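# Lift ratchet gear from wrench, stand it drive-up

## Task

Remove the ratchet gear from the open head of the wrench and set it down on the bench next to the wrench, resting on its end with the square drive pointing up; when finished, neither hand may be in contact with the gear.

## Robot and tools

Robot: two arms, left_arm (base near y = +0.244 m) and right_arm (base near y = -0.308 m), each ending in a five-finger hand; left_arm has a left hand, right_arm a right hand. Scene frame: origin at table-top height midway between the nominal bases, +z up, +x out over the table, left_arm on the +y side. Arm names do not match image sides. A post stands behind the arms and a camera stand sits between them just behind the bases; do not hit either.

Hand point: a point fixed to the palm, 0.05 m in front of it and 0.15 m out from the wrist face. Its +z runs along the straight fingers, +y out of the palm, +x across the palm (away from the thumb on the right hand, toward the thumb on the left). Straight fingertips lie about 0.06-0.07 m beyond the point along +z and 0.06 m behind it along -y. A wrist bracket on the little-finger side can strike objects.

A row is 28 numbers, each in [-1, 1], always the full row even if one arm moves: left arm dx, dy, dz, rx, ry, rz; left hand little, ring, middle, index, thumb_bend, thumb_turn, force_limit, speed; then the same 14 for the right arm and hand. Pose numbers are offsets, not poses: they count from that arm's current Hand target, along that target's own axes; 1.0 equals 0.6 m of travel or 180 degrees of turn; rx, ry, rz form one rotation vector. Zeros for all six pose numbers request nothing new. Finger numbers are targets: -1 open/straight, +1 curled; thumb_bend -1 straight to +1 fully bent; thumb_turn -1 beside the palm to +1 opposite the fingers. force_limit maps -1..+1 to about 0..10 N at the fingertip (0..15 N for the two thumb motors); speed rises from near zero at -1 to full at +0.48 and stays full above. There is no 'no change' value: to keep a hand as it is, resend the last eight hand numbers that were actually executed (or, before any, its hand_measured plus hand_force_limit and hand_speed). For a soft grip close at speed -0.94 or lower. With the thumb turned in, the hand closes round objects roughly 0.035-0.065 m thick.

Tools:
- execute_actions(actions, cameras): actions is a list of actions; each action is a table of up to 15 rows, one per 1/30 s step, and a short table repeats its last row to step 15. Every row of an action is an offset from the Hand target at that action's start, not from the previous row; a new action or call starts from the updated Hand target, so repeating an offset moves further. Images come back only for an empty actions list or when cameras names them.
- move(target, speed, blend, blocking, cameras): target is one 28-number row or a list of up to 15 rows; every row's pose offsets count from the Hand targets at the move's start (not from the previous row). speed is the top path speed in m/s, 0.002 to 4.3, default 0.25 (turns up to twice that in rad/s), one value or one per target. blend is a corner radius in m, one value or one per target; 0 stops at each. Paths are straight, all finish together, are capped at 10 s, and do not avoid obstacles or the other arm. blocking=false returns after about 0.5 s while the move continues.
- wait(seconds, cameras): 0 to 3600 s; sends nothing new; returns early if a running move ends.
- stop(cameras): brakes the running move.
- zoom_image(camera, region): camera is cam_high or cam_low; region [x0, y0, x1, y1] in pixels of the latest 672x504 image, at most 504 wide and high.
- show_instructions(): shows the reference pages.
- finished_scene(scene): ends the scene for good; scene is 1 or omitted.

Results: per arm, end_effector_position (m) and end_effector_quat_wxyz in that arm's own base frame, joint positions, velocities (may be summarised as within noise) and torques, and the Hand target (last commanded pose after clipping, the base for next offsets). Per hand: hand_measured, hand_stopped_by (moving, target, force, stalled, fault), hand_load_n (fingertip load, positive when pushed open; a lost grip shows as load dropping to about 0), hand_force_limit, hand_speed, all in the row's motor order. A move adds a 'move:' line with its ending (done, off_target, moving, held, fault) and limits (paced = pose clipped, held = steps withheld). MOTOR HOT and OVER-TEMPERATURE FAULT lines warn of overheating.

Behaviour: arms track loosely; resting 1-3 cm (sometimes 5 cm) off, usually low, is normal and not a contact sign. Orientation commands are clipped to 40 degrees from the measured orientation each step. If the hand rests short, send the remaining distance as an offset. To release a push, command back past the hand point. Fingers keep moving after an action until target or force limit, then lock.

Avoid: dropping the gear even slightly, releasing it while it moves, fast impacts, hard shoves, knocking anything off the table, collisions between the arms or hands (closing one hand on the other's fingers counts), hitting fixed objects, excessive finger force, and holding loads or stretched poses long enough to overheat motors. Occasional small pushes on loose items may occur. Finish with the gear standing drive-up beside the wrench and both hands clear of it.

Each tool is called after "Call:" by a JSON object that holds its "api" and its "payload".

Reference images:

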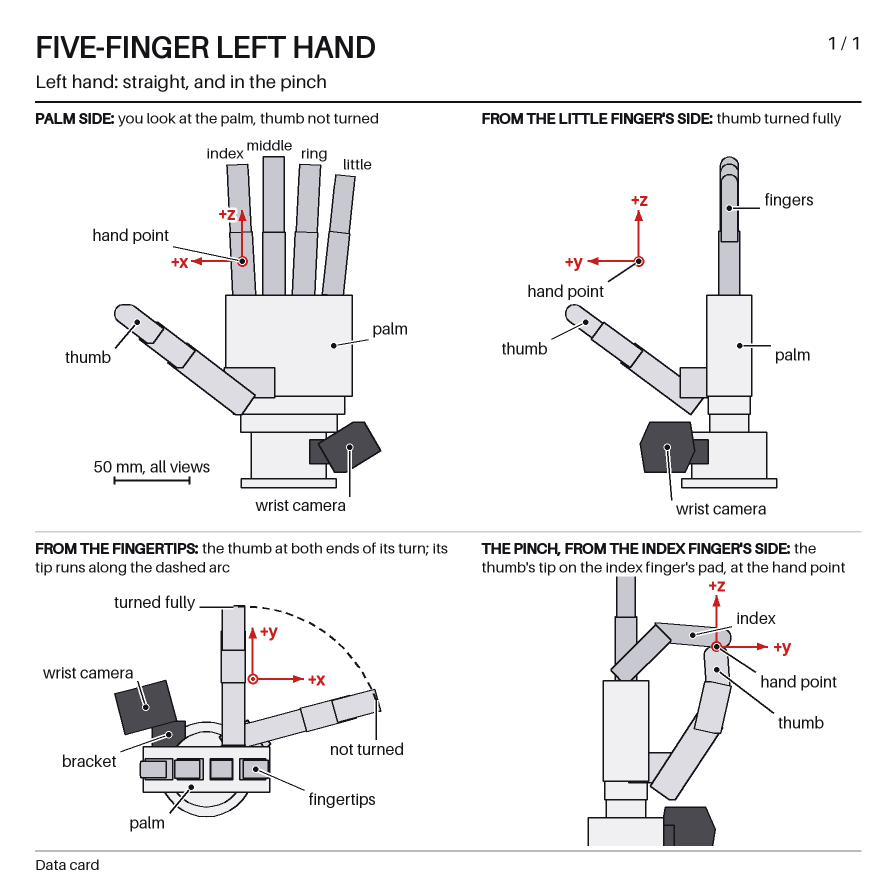

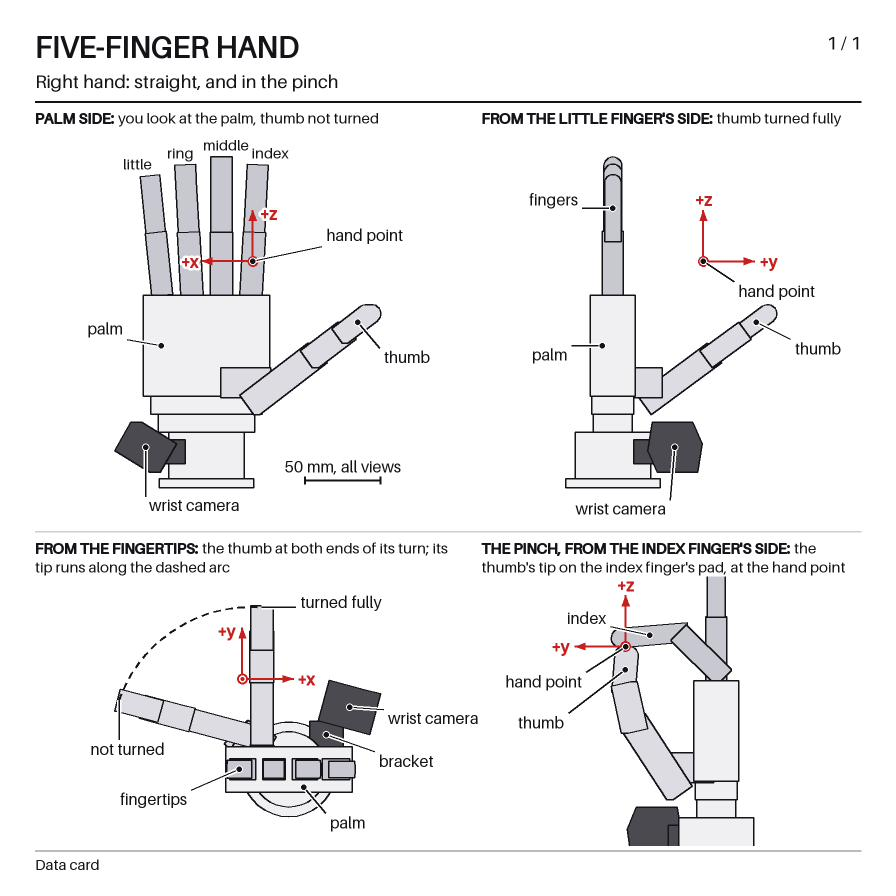

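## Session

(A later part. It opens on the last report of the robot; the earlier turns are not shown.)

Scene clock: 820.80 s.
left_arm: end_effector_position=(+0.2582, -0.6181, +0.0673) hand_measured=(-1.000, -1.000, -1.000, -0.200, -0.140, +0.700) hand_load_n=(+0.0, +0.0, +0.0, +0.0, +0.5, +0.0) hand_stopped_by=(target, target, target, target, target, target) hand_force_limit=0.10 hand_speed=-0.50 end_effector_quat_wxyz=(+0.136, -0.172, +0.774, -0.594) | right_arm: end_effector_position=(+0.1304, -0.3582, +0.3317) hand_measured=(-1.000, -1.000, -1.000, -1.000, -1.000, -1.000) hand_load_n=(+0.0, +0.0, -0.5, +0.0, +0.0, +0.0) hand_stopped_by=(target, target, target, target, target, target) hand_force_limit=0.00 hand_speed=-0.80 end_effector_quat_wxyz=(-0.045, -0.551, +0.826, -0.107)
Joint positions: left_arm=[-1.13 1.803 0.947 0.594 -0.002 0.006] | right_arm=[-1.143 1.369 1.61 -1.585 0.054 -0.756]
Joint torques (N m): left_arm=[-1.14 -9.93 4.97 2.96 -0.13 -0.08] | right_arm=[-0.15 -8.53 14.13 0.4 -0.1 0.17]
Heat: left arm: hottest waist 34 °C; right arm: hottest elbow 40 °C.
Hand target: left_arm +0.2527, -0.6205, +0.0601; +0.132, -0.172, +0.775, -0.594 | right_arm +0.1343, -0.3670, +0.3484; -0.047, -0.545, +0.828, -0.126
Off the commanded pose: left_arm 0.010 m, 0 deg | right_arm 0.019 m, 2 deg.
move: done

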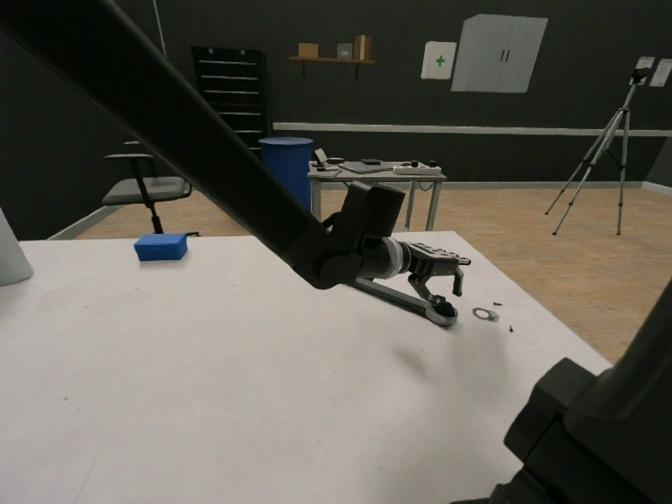

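Call:
{"api": "move", "payload": {"target": [0,0.0355,0.0095,0,0,0,-1,-1,-1,-0.15,-0.14,0.7,0.1,-0.5,0,0,0,0,0,0,-1,-1,-1,-1,-1,-1,0,-0.8], "cameras": ["cam_low"], "speed": 0.05}}

Call:
{"api": "zoom_image", "payload": {"camera": "cam_low", "region": [420, 260, 480, 320]}}

Scene clock: 826.53 s.
left_arm: end_effector_position=(+0.2582, -0.6180, +0.0445) hand_measured=(-1.000, -1.000, -1.000, -0.150, -0.140, +0.700) hand_load_n=(+0.0, -0.5, +0.0, +0.0, +0.0, +0.0) hand_stopped_by=(target, target, target, target, target, target) hand_force_limit=0.10 hand_speed=-0.50 end_effector_quat_wxyz=(+0.136, -0.172, +0.775, -0.593) | right_arm: end_effector_position=(+0.1304, -0.3582, +0.3317) hand_measured=(-1.000, -1.000, -1.000, -1.000, -1.000, -1.000) hand_load_n=(+0.0, +0.0, +0.0, +0.0, +0.0, +0.0) hand_stopped_by=(target, target, target, target, target, target) hand_force_limit=0.00 hand_speed=-0.80 end_effector_quat_wxyz=(-0.045, -0.551, +0.826, -0.107)
Joint positions: left_arm=[-1.13 1.853 0.938 0.652 -0.002 0.006] | right_arm=[-1.143 1.369 1.61 -1.585 0.054 -0.756]
Joint torques (N m): left_arm=[-1.14 -10.11 4.72 2.96 -0.14 -0.08] | right_arm=[-1.03 -7.94 14.16 0.44 -0.06 0.11]
Heat: left arm: hottest waist 34 °C; right arm: hottest elbow 40 °C.
Hand target: left_arm +0.2527, -0.6204, +0.0380; +0.132, -0.172, +0.775, -0.594 | right_arm +0.1343, -0.3670, +0.3484; -0.047, -0.545, +0.828, -0.126
Off the commanded pose: left_arm 0.009 m, 0 deg | right_arm 0.019 m, 2 deg.
move: done

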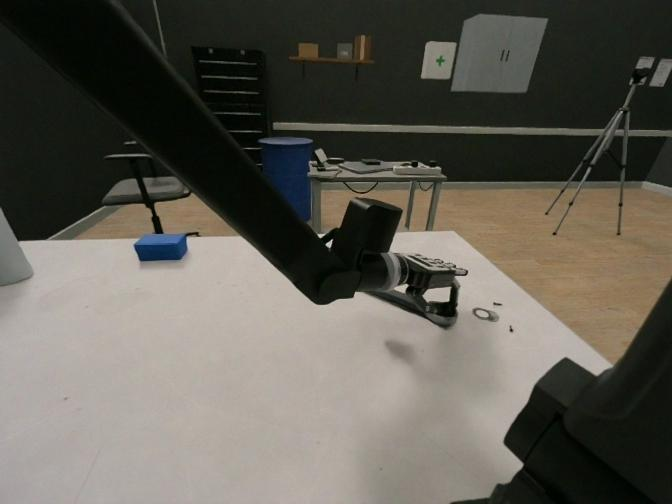

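Scaled by 8.400 from the camera's image (finer frame: 960x720).

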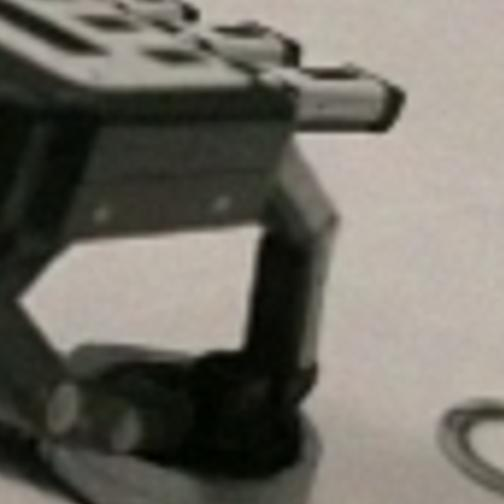

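Call:
{"api": "move", "payload": {"target": [0,0,0,0,0,0,-1,-1,-1,0.35,-0.14,0.7,0.5,-0.92,0,0,0,0,0,0,-1,-1,-1,-1,-1,-1,0,-0.8], "cameras": ["cam_low"], "speed": 0.05}}

Call:
{"api": "zoom_image", "payload": {"camera": "cam_low", "region": [420, 260, 480, 320]}}

Scene clock: 830.43 s.
left_arm: end_effector_position=(+0.2584, -0.6190, +0.0466) hand_measured=(-1.000, -1.000, -1.000, +0.072, -0.140, +0.700) hand_load_n=(+0.0, +0.0, +0.0, +7.5, +1.5, -0.5) hand_stopped_by=(target, target, target, force, target, target) hand_force_limit=0.50 hand_speed=-0.92 end_effector_quat_wxyz=(+0.136, -0.172, +0.772, -0.596) | right_arm: end_effector_position=(+0.1304, -0.3582, +0.3317) hand_measured=(-1.000, -1.000, -1.000, -1.000, -1.000, -1.000) hand_load_n=(+0.0, +0.0, +0.5, +0.0, +0.0, +0.0) hand_stopped_by=(target, target, target, target, target, target) hand_force_limit=0.00 hand_speed=-0.80 end_effector_quat_wxyz=(-0.045, -0.551, +0.826, -0.107)
Joint positions: left_arm=[-1.13 1.853 0.938 0.66 -0.003 0.005] | right_arm=[-1.143 1.369 1.61 -1.585 0.054 -0.756]
Joint torques (N m): left_arm=[-1.08 -10.05 4.67 2.63 -0.12 -0.09] | right_arm=[-0.03 -7.36 13.91 0.25 -0.04 0.13]
Heat: left arm: hottest waist 34 °C; right arm: hottest elbow 40 °C.
Hand target: left_arm +0.2527, -0.6204, +0.0381; +0.132, -0.172, +0.775, -0.594 | right_arm +0.1343, -0.3670, +0.3484; -0.047, -0.545, +0.828, -0.126
Off the commanded pose: left_arm 0.010 m, 1 deg | right_arm 0.019 m, 2 deg.
move: done

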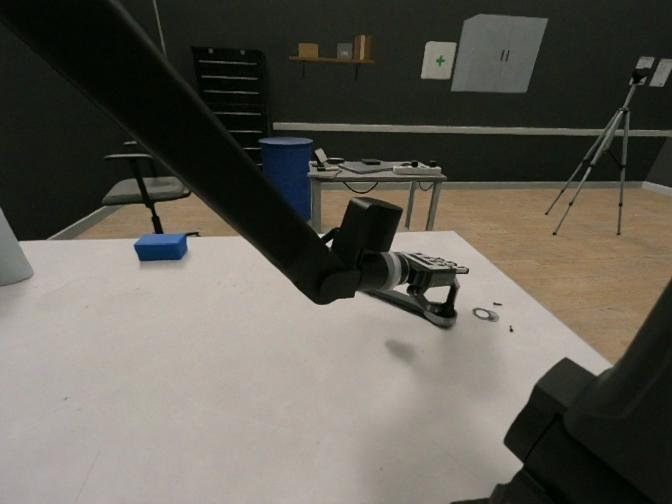

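Scaled by 8.400 from the camera's image (finer frame: 960x720).

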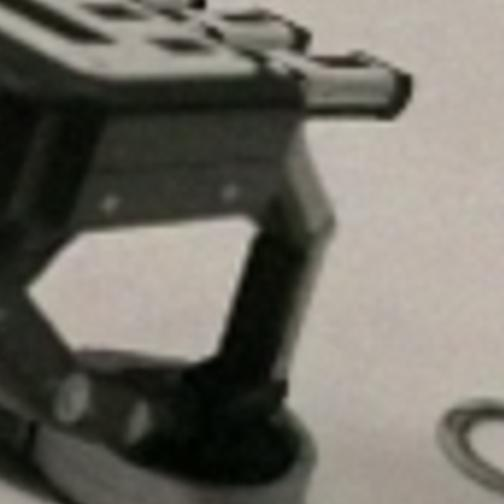

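Call:
{"api": "move", "payload": {"target": [0,-0.0481,0.0027,0,0,0,-1,-1,-1,0.35,-0.14,0.7,0.5,-0.92,0,0,0,0,0,0,-1,-1,-1,-1,-1,-1,0,-0.8], "cameras": ["cam_low"], "speed": 0.05}}

Call:
{"api": "zoom_image", "payload": {"camera": "cam_low", "region": [420, 260, 480, 320]}}

Scene clock: 837.17 s.
left_arm: end_effector_position=(+0.2573, -0.6171, +0.0462) hand_measured=(-1.000, -1.000, -1.000, +0.072, -0.140, +0.700) hand_load_n=(+0.0, +0.0, +0.0, +7.5, +2.0, -0.5) hand_stopped_by=(target, target, target, force, target, target) hand_force_limit=0.50 hand_speed=-0.92 end_effector_quat_wxyz=(+0.133, -0.175, +0.782, -0.583) | right_arm: end_effector_position=(+0.1304, -0.3582, +0.3317) hand_measured=(-1.000, -1.000, -1.000, -1.000, -1.000, -1.000) hand_load_n=(+0.0, +0.0, +0.0, +0.0, -0.5, +0.0) hand_stopped_by=(target, target, target, target, target, target) hand_force_limit=0.00 hand_speed=-0.80 end_effector_quat_wxyz=(-0.045, -0.551, +0.826, -0.107)
Joint positions: left_arm=[-1.13 1.839 0.948 0.603 -0.003 0.002] | right_arm=[-1.143 1.369 1.61 -1.585 0.054 -0.756]
Joint torques (N m): left_arm=[-1.03 -12.4 6.74 1.46 -0.11 -0.06] | right_arm=[0.03 -7.12 14.2 0.29 -0.04 0.1]
Heat: left arm: hottest waist 34 °C; right arm: hottest elbow 40 °C.
Hand target: left_arm +0.2565, -0.6286, +0.0654; +0.132, -0.172, +0.775, -0.594 | right_arm +0.1343, -0.3670, +0.3484; -0.047, -0.545, +0.828, -0.126
Off the commanded pose: left_arm 0.022 m, 2 deg | right_arm 0.019 m, 2 deg.
move: off_target (left_arm)

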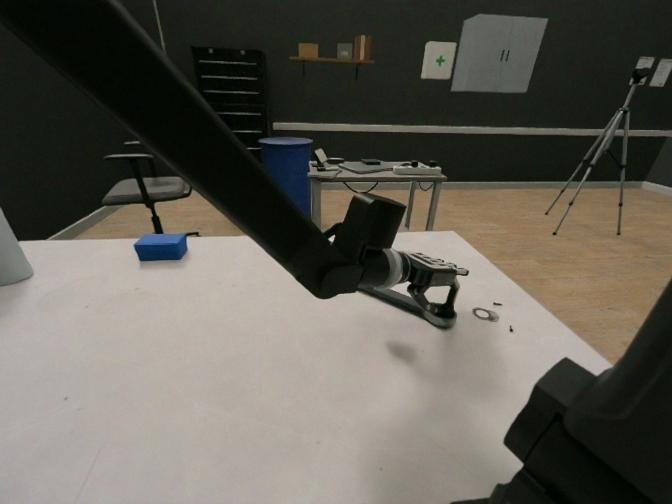

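Scaled by 8.400 from the camera's image (finer frame: 960x720).

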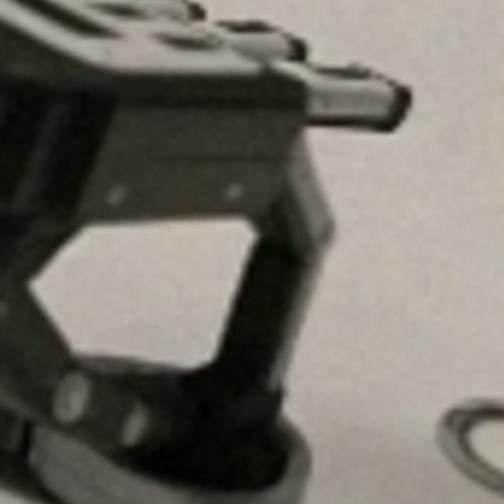

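Call:
{"api": "move", "payload": {"target": [0,-0.0268,0.003,0,0,0,-1,-1,-1,0.35,-0.14,0.7,0.5,-0.92,0,0,0,0,0,0,-1,-1,-1,-1,-1,-1,0,-0.8], "cameras": ["cam_low"], "speed": 0.05}}

Call:
{"api": "zoom_image", "payload": {"camera": "cam_low", "region": [420, 260, 480, 320]}}

Scene clock: 841.47 s.
left_arm: end_effector_position=(+0.2571, -0.6167, +0.0475) hand_measured=(-1.000, -1.000, -1.000, +0.072, -0.140, +0.700) hand_load_n=(+0.0, +0.0, +0.0, +7.0, +3.5, +0.0) hand_stopped_by=(target, target, target, force, target, target) hand_force_limit=0.50 hand_speed=-0.92 end_effector_quat_wxyz=(+0.130, -0.177, +0.790, -0.572) | right_arm: end_effector_position=(+0.1304, -0.3582, +0.3317) hand_measured=(-1.000, -1.000, -1.000, -1.000, -1.000, -1.000) hand_load_n=(+0.0, +0.0, +0.0, +0.0, +0.0, +0.0) hand_stopped_by=(target, target, target, target, target, target) hand_force_limit=0.00 hand_speed=-0.80 end_effector_quat_wxyz=(-0.045, -0.551, +0.826, -0.107)
Joint positions: left_arm=[-1.13 1.828 0.961 0.55 -0.003 0.002] | right_arm=[-1.143 1.369 1.61 -1.585 0.054 -0.756]
Joint torques (N m): left_arm=[-1.14 -13.04 7.64 1.74 -0.1 -0.06] | right_arm=[-0.38 -7.88 14.11 0.18 -0.08 0.15]
Heat: left arm: hottest waist 34 °C; right arm: hottest elbow 40 °C.
Hand target: left_arm +0.2590, -0.6340, +0.0805; +0.132, -0.172, +0.775, -0.594 | right_arm +0.1343, -0.3670, +0.3484; -0.047, -0.545, +0.828, -0.126
Off the commanded pose: left_arm 0.037 m, 3 deg | right_arm 0.019 m, 2 deg.
move: off_target (left_arm)

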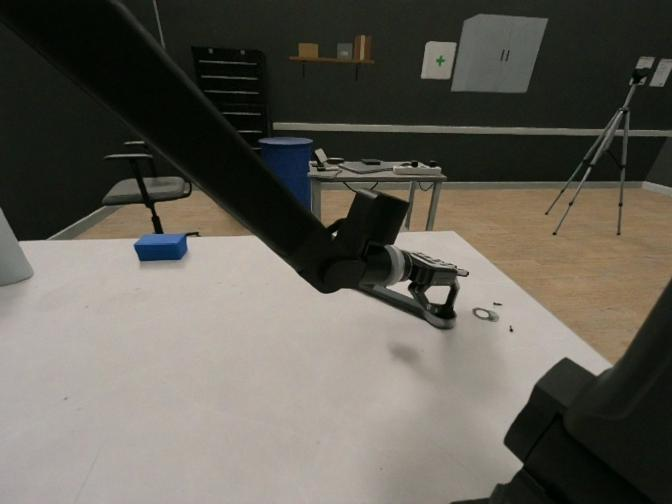

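Scaled by 8.400 from the camera's image (finer frame: 960x720).

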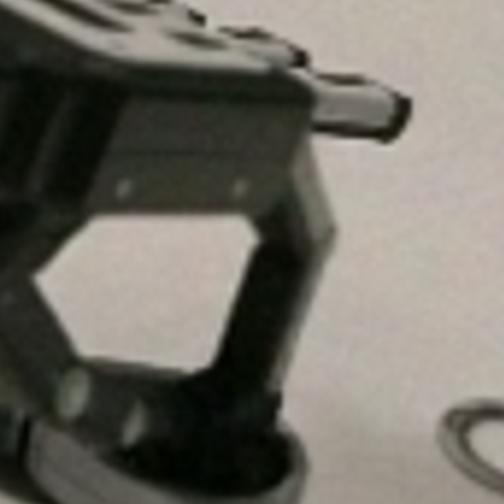

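Call:
{"api": "move", "payload": {"target": [0,-0.0268,0.003,0,0,0,-1,-1,-1,0.35,-0.14,0.7,0.5,-0.92,0,0,0,0,0,0,-1,-1,-1,-1,-1,-1,0,-0.8], "cameras": ["cam_low"], "speed": 0.05}}

Call:
{"api": "zoom_image", "payload": {"camera": "cam_low", "region": [420, 260, 480, 320]}}

Scene clock: 845.33 s.
left_arm: end_effector_position=(+0.2572, -0.6169, +0.0532) hand_measured=(-1.000, -1.000, -1.000, +0.072, -0.140, +0.700) hand_load_n=(+0.0, +0.0, +0.0, +6.0, +3.0, -0.5) hand_stopped_by=(target, target, target, force, target, target) hand_force_limit=0.50 hand_speed=-0.92 end_effector_quat_wxyz=(+0.128, -0.178, +0.796, -0.564) | right_arm: end_effector_position=(+0.1304, -0.3582, +0.3317) hand_measured=(-1.000, -1.000, -1.000, -1.000, -1.000, -1.000) hand_load_n=(+0.0, +0.0, +0.0, +0.0, -0.5, +0.0) hand_stopped_by=(target, target, target, target, target, target) hand_force_limit=0.00 hand_speed=-0.80 end_effector_quat_wxyz=(-0.045, -0.551, +0.826, -0.107)
Joint positions: left_arm=[-1.13 1.811 0.976 0.498 -0.003 0.002] | right_arm=[-1.143 1.369 1.61 -1.585 0.054 -0.756]
Joint torques (N m): left_arm=[-0.97 -13.63 8.53 2.06 -0.11 -0.07] | right_arm=[0.09 -7.36 14.02 0.1 -0.01 0.14]
Heat: left arm: hottest waist 34 °C; right arm: hottest elbow 40 °C.
Hand target: left_arm +0.2615, -0.6393, +0.0956; +0.132, -0.172, +0.775, -0.594 | right_arm +0.1343, -0.3670, +0.3484; -0.047, -0.545, +0.828, -0.126
Off the commanded pose: left_arm 0.048 m, 4 deg | right_arm 0.019 m, 2 deg.
move: off_target (left_arm)

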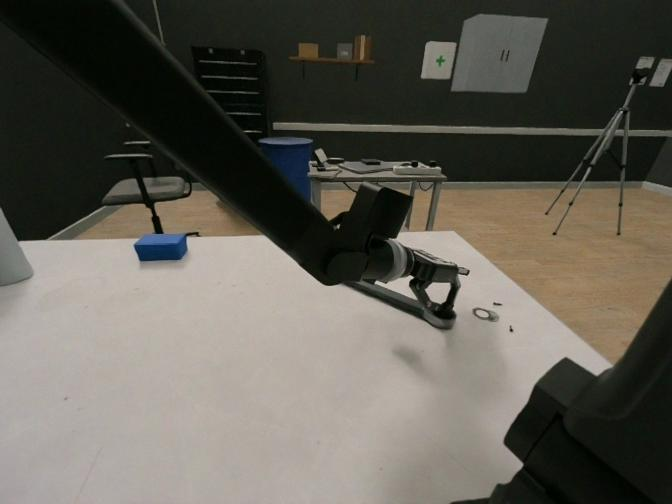

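Scaled by 8.400 from the camera's image (finer frame: 960x720).

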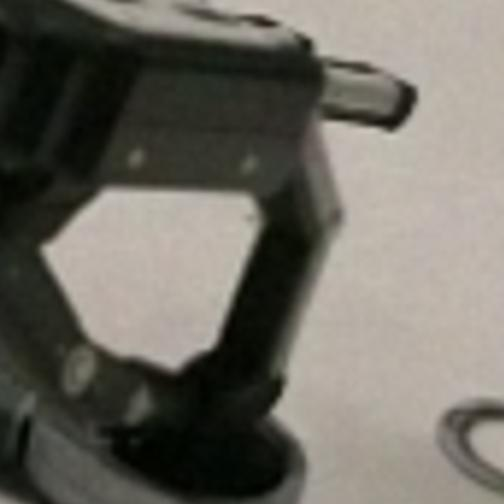

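Call:
{"api": "move", "payload": {"target": [0,-0.0268,0.003,0,0,0,-1,-1,-1,0.35,-0.14,0.7,0.5,-0.92,0,0,0,0,0,0,-1,-1,-1,-1,-1,-1,0,-0.8], "cameras": ["all"], "speed": 0.05}}

Call:
{"api": "zoom_image", "payload": {"camera": "cam_low", "region": [420, 260, 480, 320]}}

Scene clock: 848.97 s.
left_arm: end_effector_position=(+0.2601, -0.6229, +0.0685) hand_measured=(-1.000, -1.000, -1.000, +0.072, -0.140, +0.700) hand_load_n=(+0.0, +0.0, +0.0, +6.0, +2.5, +0.0) hand_stopped_by=(target, target, target, force, target, target) hand_force_limit=0.50 hand_speed=-0.92 end_effector_quat_wxyz=(+0.128, -0.178, +0.796, -0.565) | right_arm: end_effector_position=(+0.1304, -0.3582, +0.3317) hand_measured=(-1.000, -1.000, -1.000, -1.000, -1.000, -1.000) hand_load_n=(+0.0, +0.0, -0.5, +0.0, +0.0, -0.5) hand_stopped_by=(target, target, target, target, target, target) hand_force_limit=0.00 hand_speed=-0.80 end_effector_quat_wxyz=(-0.045, -0.551, +0.826, -0.107)
Joint positions: left_arm=[-1.13 1.793 1.004 0.453 -0.003 0.002] | right_arm=[-1.143 1.369 1.61 -1.585 0.054 -0.756]
Joint torques (N m): left_arm=[-1.03 -13.33 8.76 2.06 -0.11 -0.05] | right_arm=[0.03 -8.12 14.06 0.42 -0.04 0.09]
Heat: left arm: hottest waist 34 °C; right arm: hottest elbow 40 °C.
Hand target: left_arm +0.2640, -0.6446, +0.1105; +0.132, -0.172, +0.775, -0.594 | right_arm +0.1343, -0.3670, +0.3484; -0.047, -0.545, +0.828, -0.126
Off the commanded pose: left_arm 0.048 m, 4 deg | right_arm 0.019 m, 2 deg.
move: off_target (left_arm)

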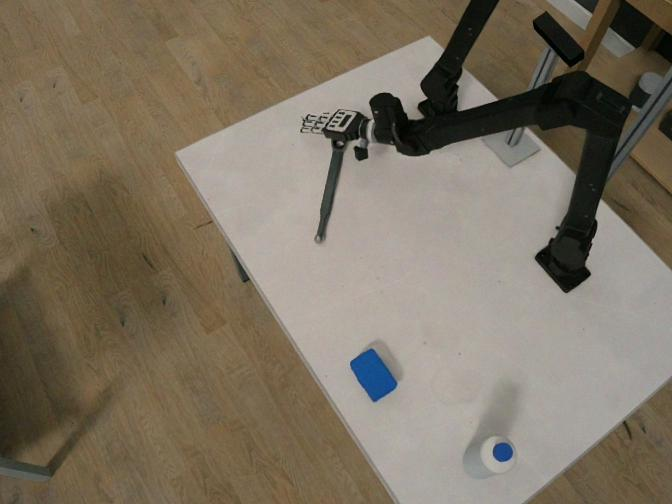

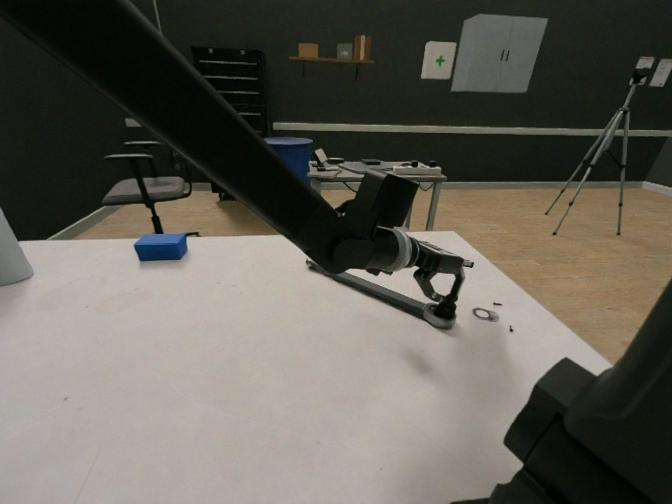

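Scaled by 8.400 from the camera's image (finer frame: 960x720).

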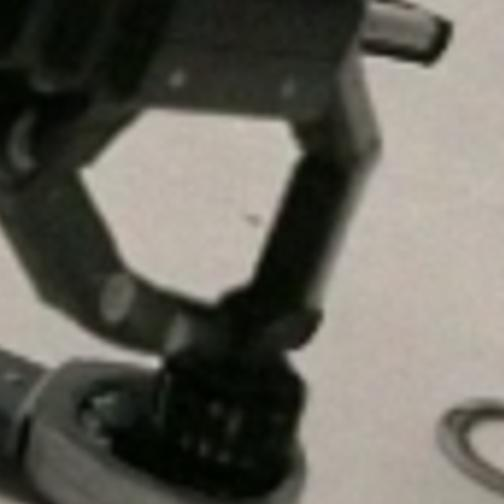

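Call:
{"api": "move", "payload": {"target": [0,-0.0322,-0.0086,0,0,0,-1,-1,-1,0.35,-0.14,0.7,0.5,-0.92,0,0,0,0,0,0,-1,-1,-1,-1,-1,-1,0,-0.8], "cameras": ["all"], "speed": 0.05}}

Call:
{"api": "zoom_image", "payload": {"camera": "cam_low", "region": [420, 260, 480, 320]}}

Scene clock: 852.00 s.
left_arm: end_effector_position=(+0.2605, -0.6239, +0.0886) hand_measured=(-1.000, -1.000, -1.000, +0.072, -0.140, +0.700) hand_load_n=(+0.0, +0.0, +0.0, +6.0, +2.5, -0.5) hand_stopped_by=(target, target, target, force, target, target) hand_force_limit=0.50 hand_speed=-0.92 end_effector_quat_wxyz=(+0.128, -0.178, +0.795, -0.565) | right_arm: end_effector_position=(+0.1304, -0.3582, +0.3317) hand_measured=(-1.000, -1.000, -1.000, -1.000, -1.000, -1.000) hand_load_n=(+0.0, +0.0, +0.0, +0.0, +0.0, +0.0) hand_stopped_by=(target, target, target, target, target, target) hand_force_limit=0.00 hand_speed=-0.80 end_effector_quat_wxyz=(-0.045, -0.551, +0.826, -0.107)
Joint positions: left_arm=[-1.13 1.756 1.021 0.401 -0.003 0.002] | right_arm=[-1.143 1.369 1.61 -1.585 0.054 -0.756]
Joint torques (N m): left_arm=[-0.97 -12.98 9.05 2.06 -0.1 -0.06] | right_arm=[-0.5 -8 14.2 0.55 -0.07 0.08]
Heat: left arm: hottest waist 34 °C; right arm: hottest elbow 40 °C.
Hand target: left_arm +0.2640, -0.6447, +0.1305; +0.132, -0.172, +0.775, -0.594 | right_arm +0.1343, -0.3670, +0.3484; -0.047, -0.545, +0.828, -0.126
Off the commanded pose: left_arm 0.047 m, 4 deg | right_arm 0.019 m, 2 deg.
move: off_target (left_arm)

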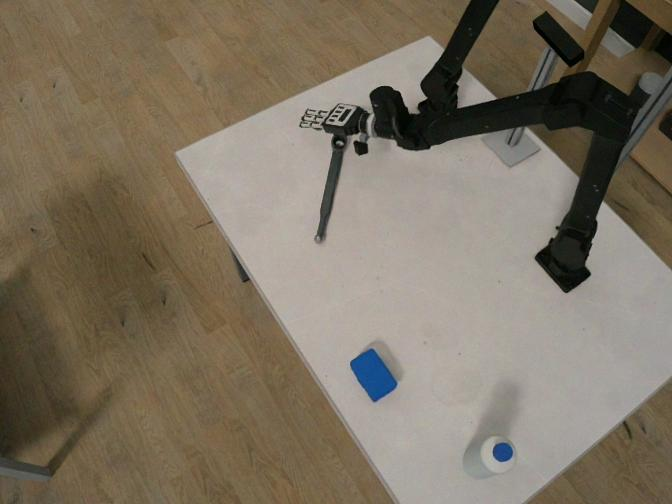

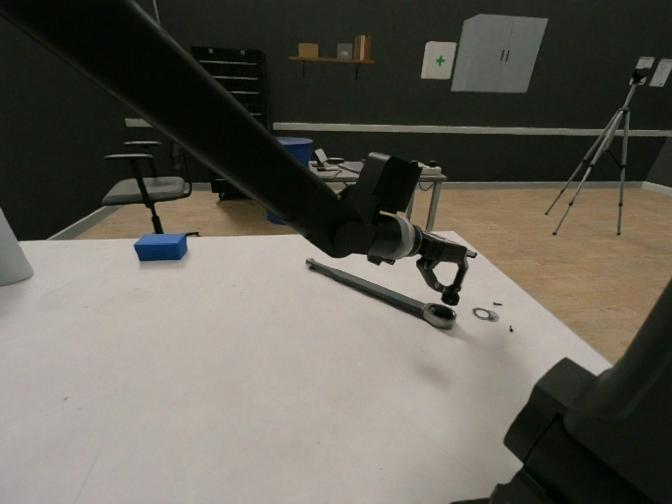

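Scaled by 8.400 from the camera's image (finer frame: 960x720).

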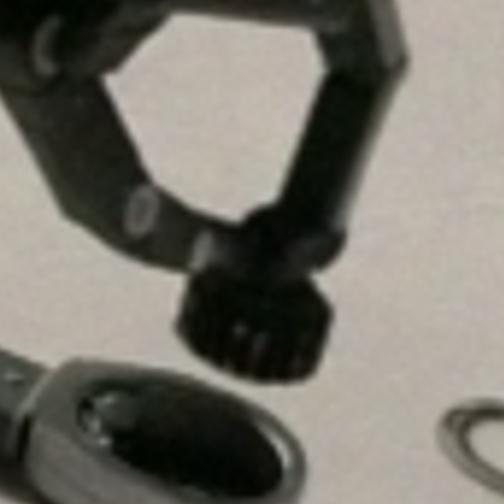

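Call:
{"api": "move", "payload": {"target": [-0.0003,0.086,-0.1247,0,0,0,-1,-1,-1,0.35,-0.14,0.7,0.5,-0.92,0,0,0,0,0,0,-1,-1,-1,-1,-1,-1,0,-0.8], "cameras": ["all"], "speed": 0.07}}

Call:
{"api": "zoom_image", "payload": {"camera": "cam_low", "region": [400, 250, 480, 330]}}

Scene clock: 865.83 s.
left_arm: end_effector_position=(+0.2306, -0.5611, +0.0769) hand_measured=(-1.000, -1.000, -1.000, +0.072, -0.140, +0.700) hand_load_n=(+0.0, +0.0, +0.0, +6.0, +3.0, +0.0) hand_stopped_by=(target, target, target, force, target, target) hand_force_limit=0.50 hand_speed=-0.92 end_effector_quat_wxyz=(+0.130, -0.177, +0.790, -0.572) | right_arm: end_effector_position=(+0.1304, -0.3582, +0.3317) hand_measured=(-1.000, -1.000, -1.000, -1.000, -1.000, -1.000) hand_load_n=(+0.0, +0.0, +0.0, +0.0, -0.5, +0.0) hand_stopped_by=(target, target, target, target, target, target) hand_force_limit=0.00 hand_speed=-0.80 end_effector_quat_wxyz=(-0.045, -0.551, +0.826, -0.107)
Joint positions: left_arm=[-1.13 1.641 0.795 0.53 -0.003 0.002] | right_arm=[-1.143 1.369 1.61 -1.585 0.054 -0.756]
Joint torques (N m): left_arm=[-1.14 -11.05 5.18 3.26 -0.12 -0.07] | right_arm=[-0.56 -8.41 13.97 0.36 -0.11 0.18]
Heat: left arm: hottest waist 34 °C; right arm: hottest elbow 40 °C.
Hand target: left_arm +0.2278, -0.5670, +0.1002; +0.132, -0.172, +0.775, -0.594 | right_arm +0.1343, -0.3670, +0.3484; -0.047, -0.545, +0.828, -0.126
Off the commanded pose: left_arm 0.024 m, 3 deg | right_arm 0.019 m, 2 deg.
move: off_target (left_arm)

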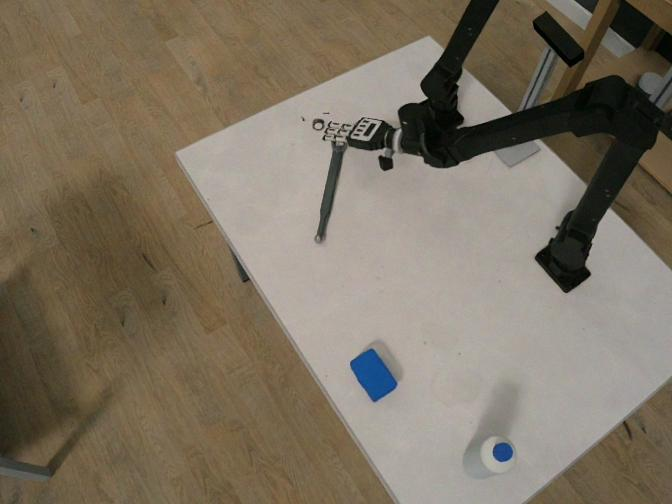

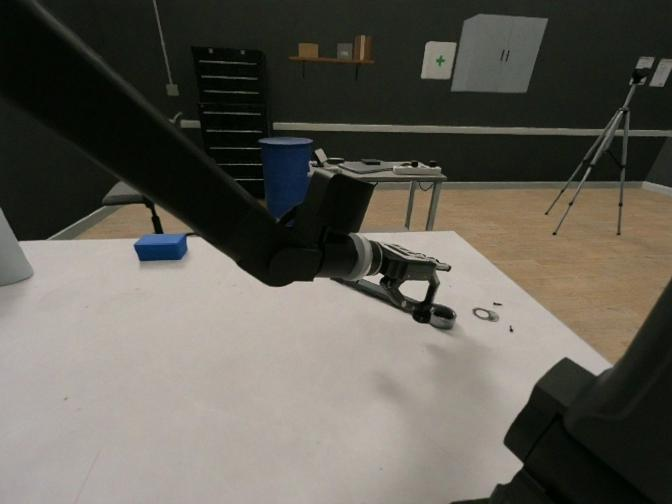

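Scaled by 6.300 from the camera's image (finer frame: 960x720).

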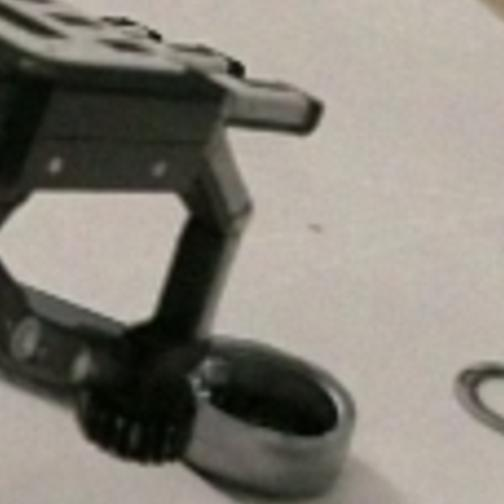

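Call:
{"api": "move", "payload": {"target": [0,0.087,0.0233,0,0,0,-1,-1,-1,0.35,-0.14,0.7,0.5,-0.92,0,0,0,0,0,0,-1,-1,-1,-1,-1,-1,0,-0.8], "cameras": ["all"], "speed": 0.06}}

Call:
{"api": "zoom_image", "payload": {"camera": "cam_low", "region": [400, 270, 460, 330]}}

Scene clock: 871.73 s.
left_arm: end_effector_position=(+0.2313, -0.5625, +0.0449) hand_measured=(-1.000, -1.000, -1.000, +0.072, -0.140, +0.700) hand_load_n=(+0.0, +0.0, +0.0, +6.5, +3.0, +0.0) hand_stopped_by=(target, target, target, force, target, target) hand_force_limit=0.50 hand_speed=-0.92 end_effector_quat_wxyz=(+0.133, -0.174, +0.779, -0.587) | right_arm: end_effector_position=(+0.1304, -0.3582, +0.3317) hand_measured=(-1.000, -1.000, -1.000, -1.000, -1.000, -1.000) hand_load_n=(+0.0, +0.0, +0.0, +0.0, +0.0, +0.0) hand_stopped_by=(target, target, target, target, target, target) hand_force_limit=0.00 hand_speed=-0.80 end_effector_quat_wxyz=(-0.045, -0.551, +0.826, -0.107)
Joint positions: left_arm=[-1.13 1.737 0.763 0.694 -0.003 0.002] | right_arm=[-1.143 1.369 1.61 -1.585 0.054 -0.756]
Joint torques (N m): left_arm=[-1.03 -8.64 4.6 3.28 -0.11 -0.06] | right_arm=[-0.32 -8.23 14.12 0.43 -0.07 0.17]
Heat: left arm: hottest waist 34 °C; right arm: hottest elbow 40 °C.
Hand target: left_arm +0.2279, -0.5670, +0.0463; +0.132, -0.172, +0.775, -0.594 | right_arm +0.1343, -0.3670, +0.3484; -0.047, -0.545, +0.828, -0.126
Off the commanded pose: left_arm 0.006 m, 1 deg | right_arm 0.019 m, 2 deg.
move: done

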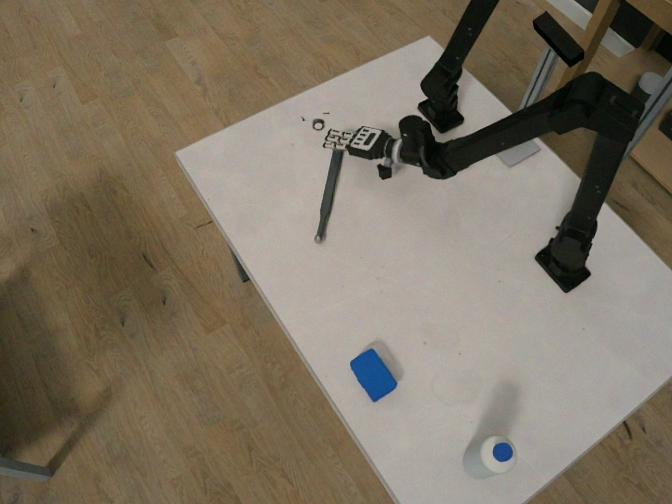

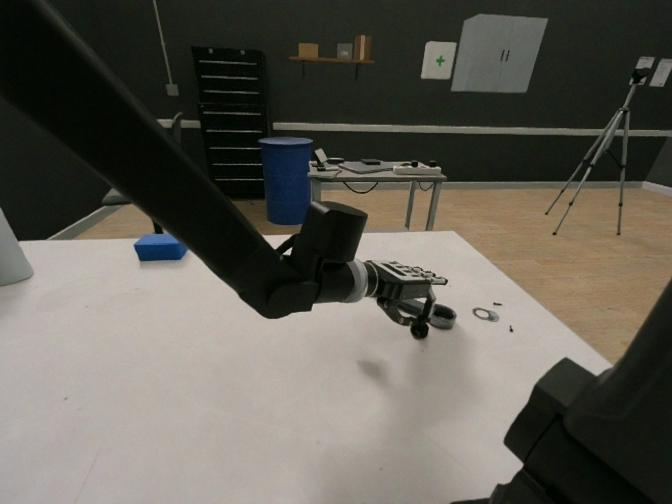

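Scaled by 8.400 from the camera's image (finer frame: 960x720).

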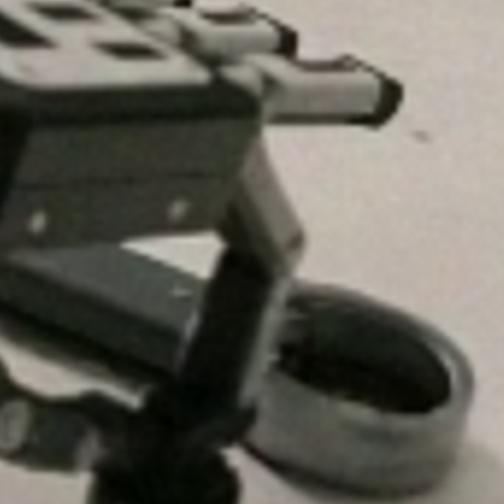

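Call:
{"api": "zoom_image", "payload": {"camera": "cam_low", "region": [390, 300, 450, 350]}}

Scaled by 8.400 from the camera's image (finer frame: 960x720).

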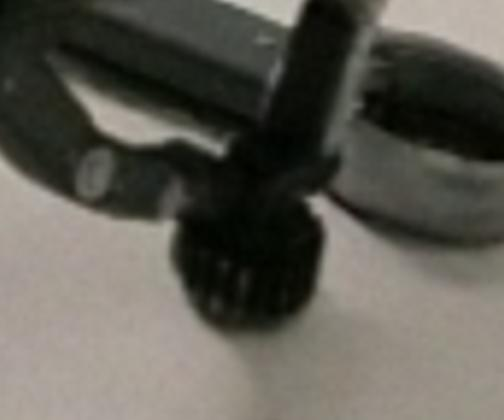

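Call:
{"api": "move", "payload": {"target": [0,0.0193,0.0052,0,0,0,-1,-1,-1,0.35,-0.14,0.7,0.5,-0.92,0,0,0,0,0,0,-1,-1,-1,-1,-1,-1,0,-0.8], "cameras": ["cam_low"], "speed": 0.03}}

Call:
{"api": "zoom_image", "payload": {"camera": "cam_low", "region": [390, 300, 450, 350]}}

Scene clock: 877.13 s.
left_arm: end_effector_position=(+0.2328, -0.5658, +0.0420) hand_measured=(-1.000, -1.000, -1.000, +0.072, -0.140, +0.700) hand_load_n=(+0.0, +0.0, +0.0, +6.0, +1.5, +0.0) hand_stopped_by=(target, target, target, force, target, target) hand_force_limit=0.50 hand_speed=-0.92 end_effector_quat_wxyz=(+0.135, -0.173, +0.773, -0.595) | right_arm: end_effector_position=(+0.1304, -0.3582, +0.3317) hand_measured=(-1.000, -1.000, -1.000, -1.000, -1.000, -1.000) hand_load_n=(+0.0, +0.5, +0.0, +0.0, +0.0, +0.0) hand_stopped_by=(target, target, target, target, target, target) hand_force_limit=0.00 hand_speed=-0.80 end_effector_quat_wxyz=(-0.045, -0.551, +0.826, -0.107)
Joint positions: left_arm=[-1.13 1.759 0.763 0.737 -0.003 0.002] | right_arm=[-1.143 1.369 1.61 -1.585 0.054 -0.756]
Joint torques (N m): left_arm=[-0.85 -8.12 4.22 2.97 -0.11 -0.05] | right_arm=[-0.67 -7.88 14 0.32 -0.11 0.13]
Heat: left arm: hottest waist 34 °C; right arm: hottest elbow 40 °C.
Hand target: left_arm +0.2279, -0.5671, +0.0343; +0.132, -0.172, +0.775, -0.594 | right_arm +0.1343, -0.3670, +0.3484; -0.047, -0.545, +0.828, -0.126
Off the commanded pose: left_arm 0.009 m, 0 deg | right_arm 0.019 m, 2 deg.
move: done

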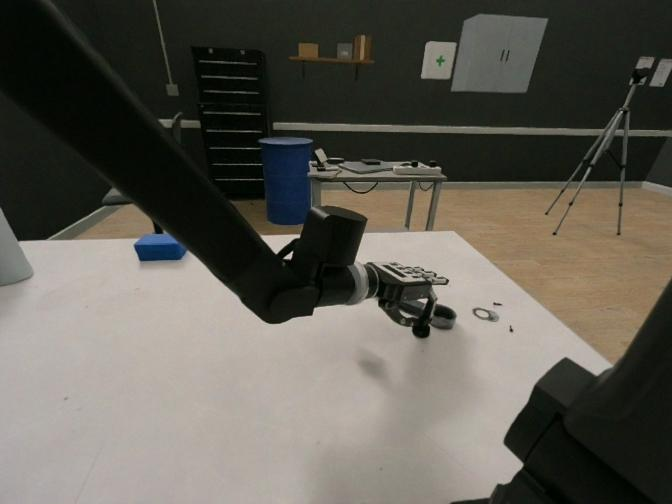

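Scaled by 8.400 from the camera's image (finer frame: 960x720).

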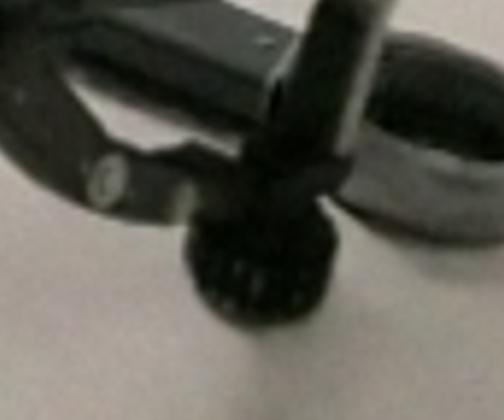

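Call:
{"api": "move", "payload": {"target": [[0,-0.0129,-0.0035,0,0,0,-1,-1,-1,0.35,-0.14,0.7,0.5,-0.92,0,0,0,0,0,0,-1,-1,-1,-1,-1,-1,0,-0.8],[0,-0.0129,-0.0035,0,0,0,-1,-1,-1,-0.3,-0.14,0.7,0.5,-0.85,0,0,0,0,0,0,-1,-1,-1,-1,-1,-1,0,-0.8]], "cameras": ["cam_low"], "speed": 0.03}}

Call:
{"api": "zoom_image", "payload": {"camera": "cam_low", "region": [390, 300, 450, 350]}}

Scene clock: 885.93 s.
left_arm: end_effector_position=(+0.2328, -0.5658, +0.0420) hand_measured=(-1.000, -1.000, -1.000, -0.300, -0.140, +0.700) hand_load_n=(+0.0, +0.0, +0.0, +0.0, +0.5, +0.0) hand_stopped_by=(target, target, target, target, target, target) hand_force_limit=0.50 hand_speed=-0.85 end_effector_quat_wxyz=(+0.135, -0.173, +0.773, -0.595) | right_arm: end_effector_position=(+0.1304, -0.3582, +0.3317) hand_measured=(-1.000, -1.000, -1.000, -1.000, -1.000, -1.000) hand_load_n=(+0.0, +0.0, +0.0, +0.0, -0.5, +0.0) hand_stopped_by=(target, target, target, target, target, target) hand_force_limit=0.00 hand_speed=-0.80 end_effector_quat_wxyz=(-0.045, -0.551, +0.826, -0.107)
Joint positions: left_arm=[-1.13 1.759 0.763 0.737 -0.003 0.002] | right_arm=[-1.143 1.369 1.61 -1.585 0.054 -0.756]
Joint torques (N m): left_arm=[-1.08 -9.58 4.38 1.94 -0.11 -0.06] | right_arm=[-0.03 -7.65 14.05 0.32 -0.05 0.09]
Heat: left arm: hottest waist 34 °C; right arm: hottest elbow 40 °C.
Hand target: left_arm +0.2279, -0.5670, +0.0423; +0.132, -0.172, +0.775, -0.594 | right_arm +0.1343, -0.3670, +0.3484; -0.047, -0.545, +0.828, -0.126
Off the commanded pose: left_arm 0.005 m, 0 deg | right_arm 0.019 m, 2 deg.
move: done

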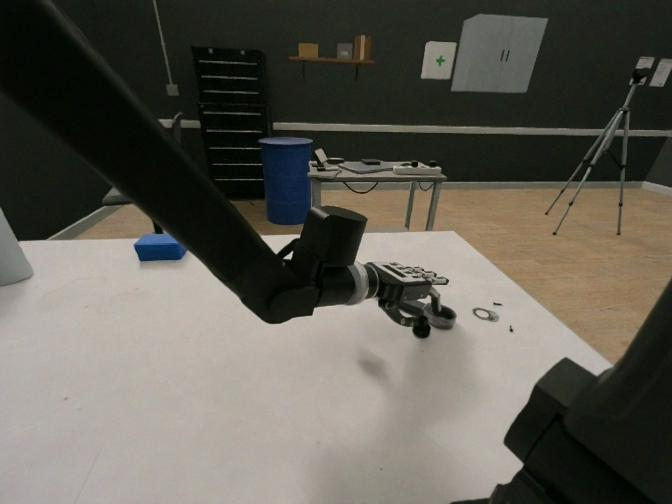

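Scaled by 8.400 from the camera's image (finer frame: 960x720).

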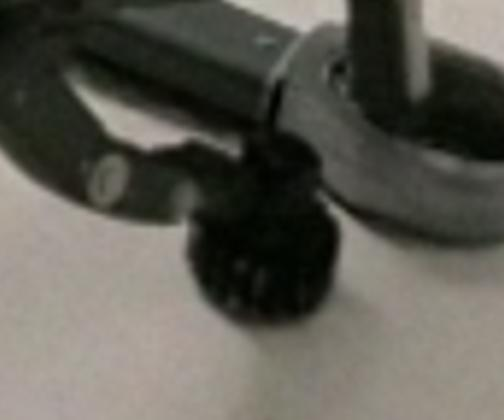

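Call:
{"api": "move", "payload": {"target": [[0,0,0,0,0,0,-1,-1,-1,-1,-0.14,0.7,0.5,-0.6,0,0,0,0,0,0,-1,-1,-1,-1,-1,-1,0,-0.8],[0,-0.0353,-0.0612,0,0,0,-1,-1,-1,-1,-0.14,0.7,0.5,-0.6,0,0,0,0,0,0,-1,-1,-1,-1,-1,-1,0,-0.8]], "cameras": ["cam_low"], "speed": 0.05}}

Call:
{"api": "zoom_image", "payload": {"camera": "cam_low", "region": [390, 290, 450, 350]}}

Scene clock: 895.30 s.
left_arm: end_effector_position=(+0.2203, -0.5396, +0.0649) hand_measured=(-1.000, -1.000, -1.000, -1.000, -0.140, +0.700) hand_load_n=(-0.5, +0.0, +0.0, +0.0, +0.5, +0.0) hand_stopped_by=(target, target, target, target, target, target) hand_force_limit=0.50 hand_speed=-0.60 end_effector_quat_wxyz=(+0.134, -0.174, +0.777, -0.590) | right_arm: end_effector_position=(+0.1304, -0.3582, +0.3317) hand_measured=(-1.000, -1.000, -1.000, -1.000, -1.000, -1.000) hand_load_n=(+0.0, +0.0, +0.0, +0.0, +0.0, +0.0) hand_stopped_by=(target, target, target, target, target, target) hand_force_limit=0.00 hand_speed=-0.80 end_effector_quat_wxyz=(-0.045, -0.551, +0.826, -0.107)
Joint positions: left_arm=[-1.131 1.638 0.695 0.672 -0.003 0.002] | right_arm=[-1.143 1.369 1.61 -1.585 0.054 -0.756]
Joint torques (N m): left_arm=[-1.14 -9.64 4.37 1.84 -0.13 -0.05] | right_arm=[-0.79 -7.47 14.15 0.49 -0.04 0.13]
Heat: left arm: hottest waist 34 °C; right arm: hottest elbow 40 °C.
Hand target: left_arm +0.2152, -0.5399, +0.0723; +0.132, -0.172, +0.775, -0.594 | right_arm +0.1343, -0.3670, +0.3484; -0.047, -0.545, +0.828, -0.126
Off the commanded pose: left_arm 0.009 m, 1 deg | right_arm 0.019 m, 2 deg.
move: done

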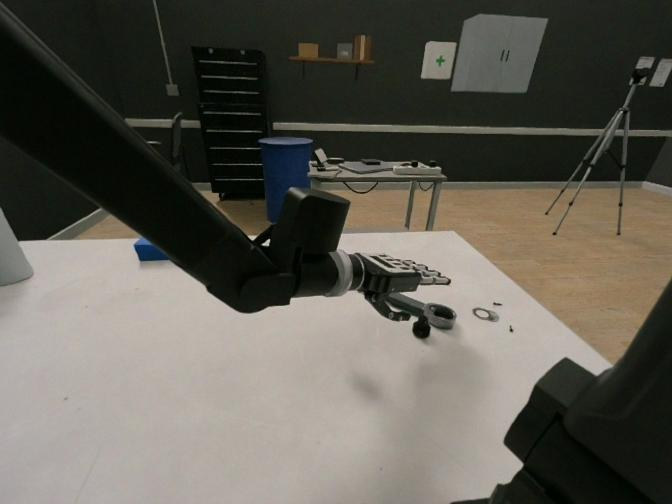

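Scaled by 8.400 from the camera's image (finer frame: 960x720).

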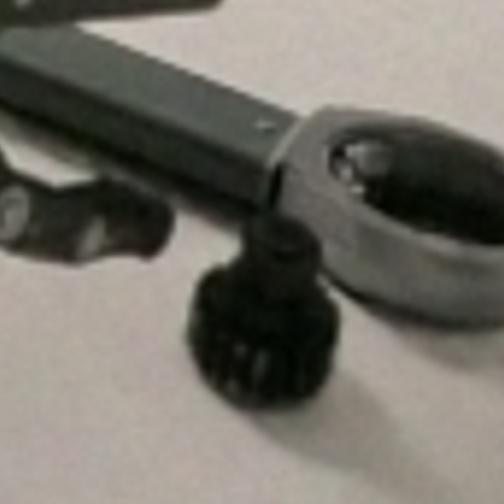

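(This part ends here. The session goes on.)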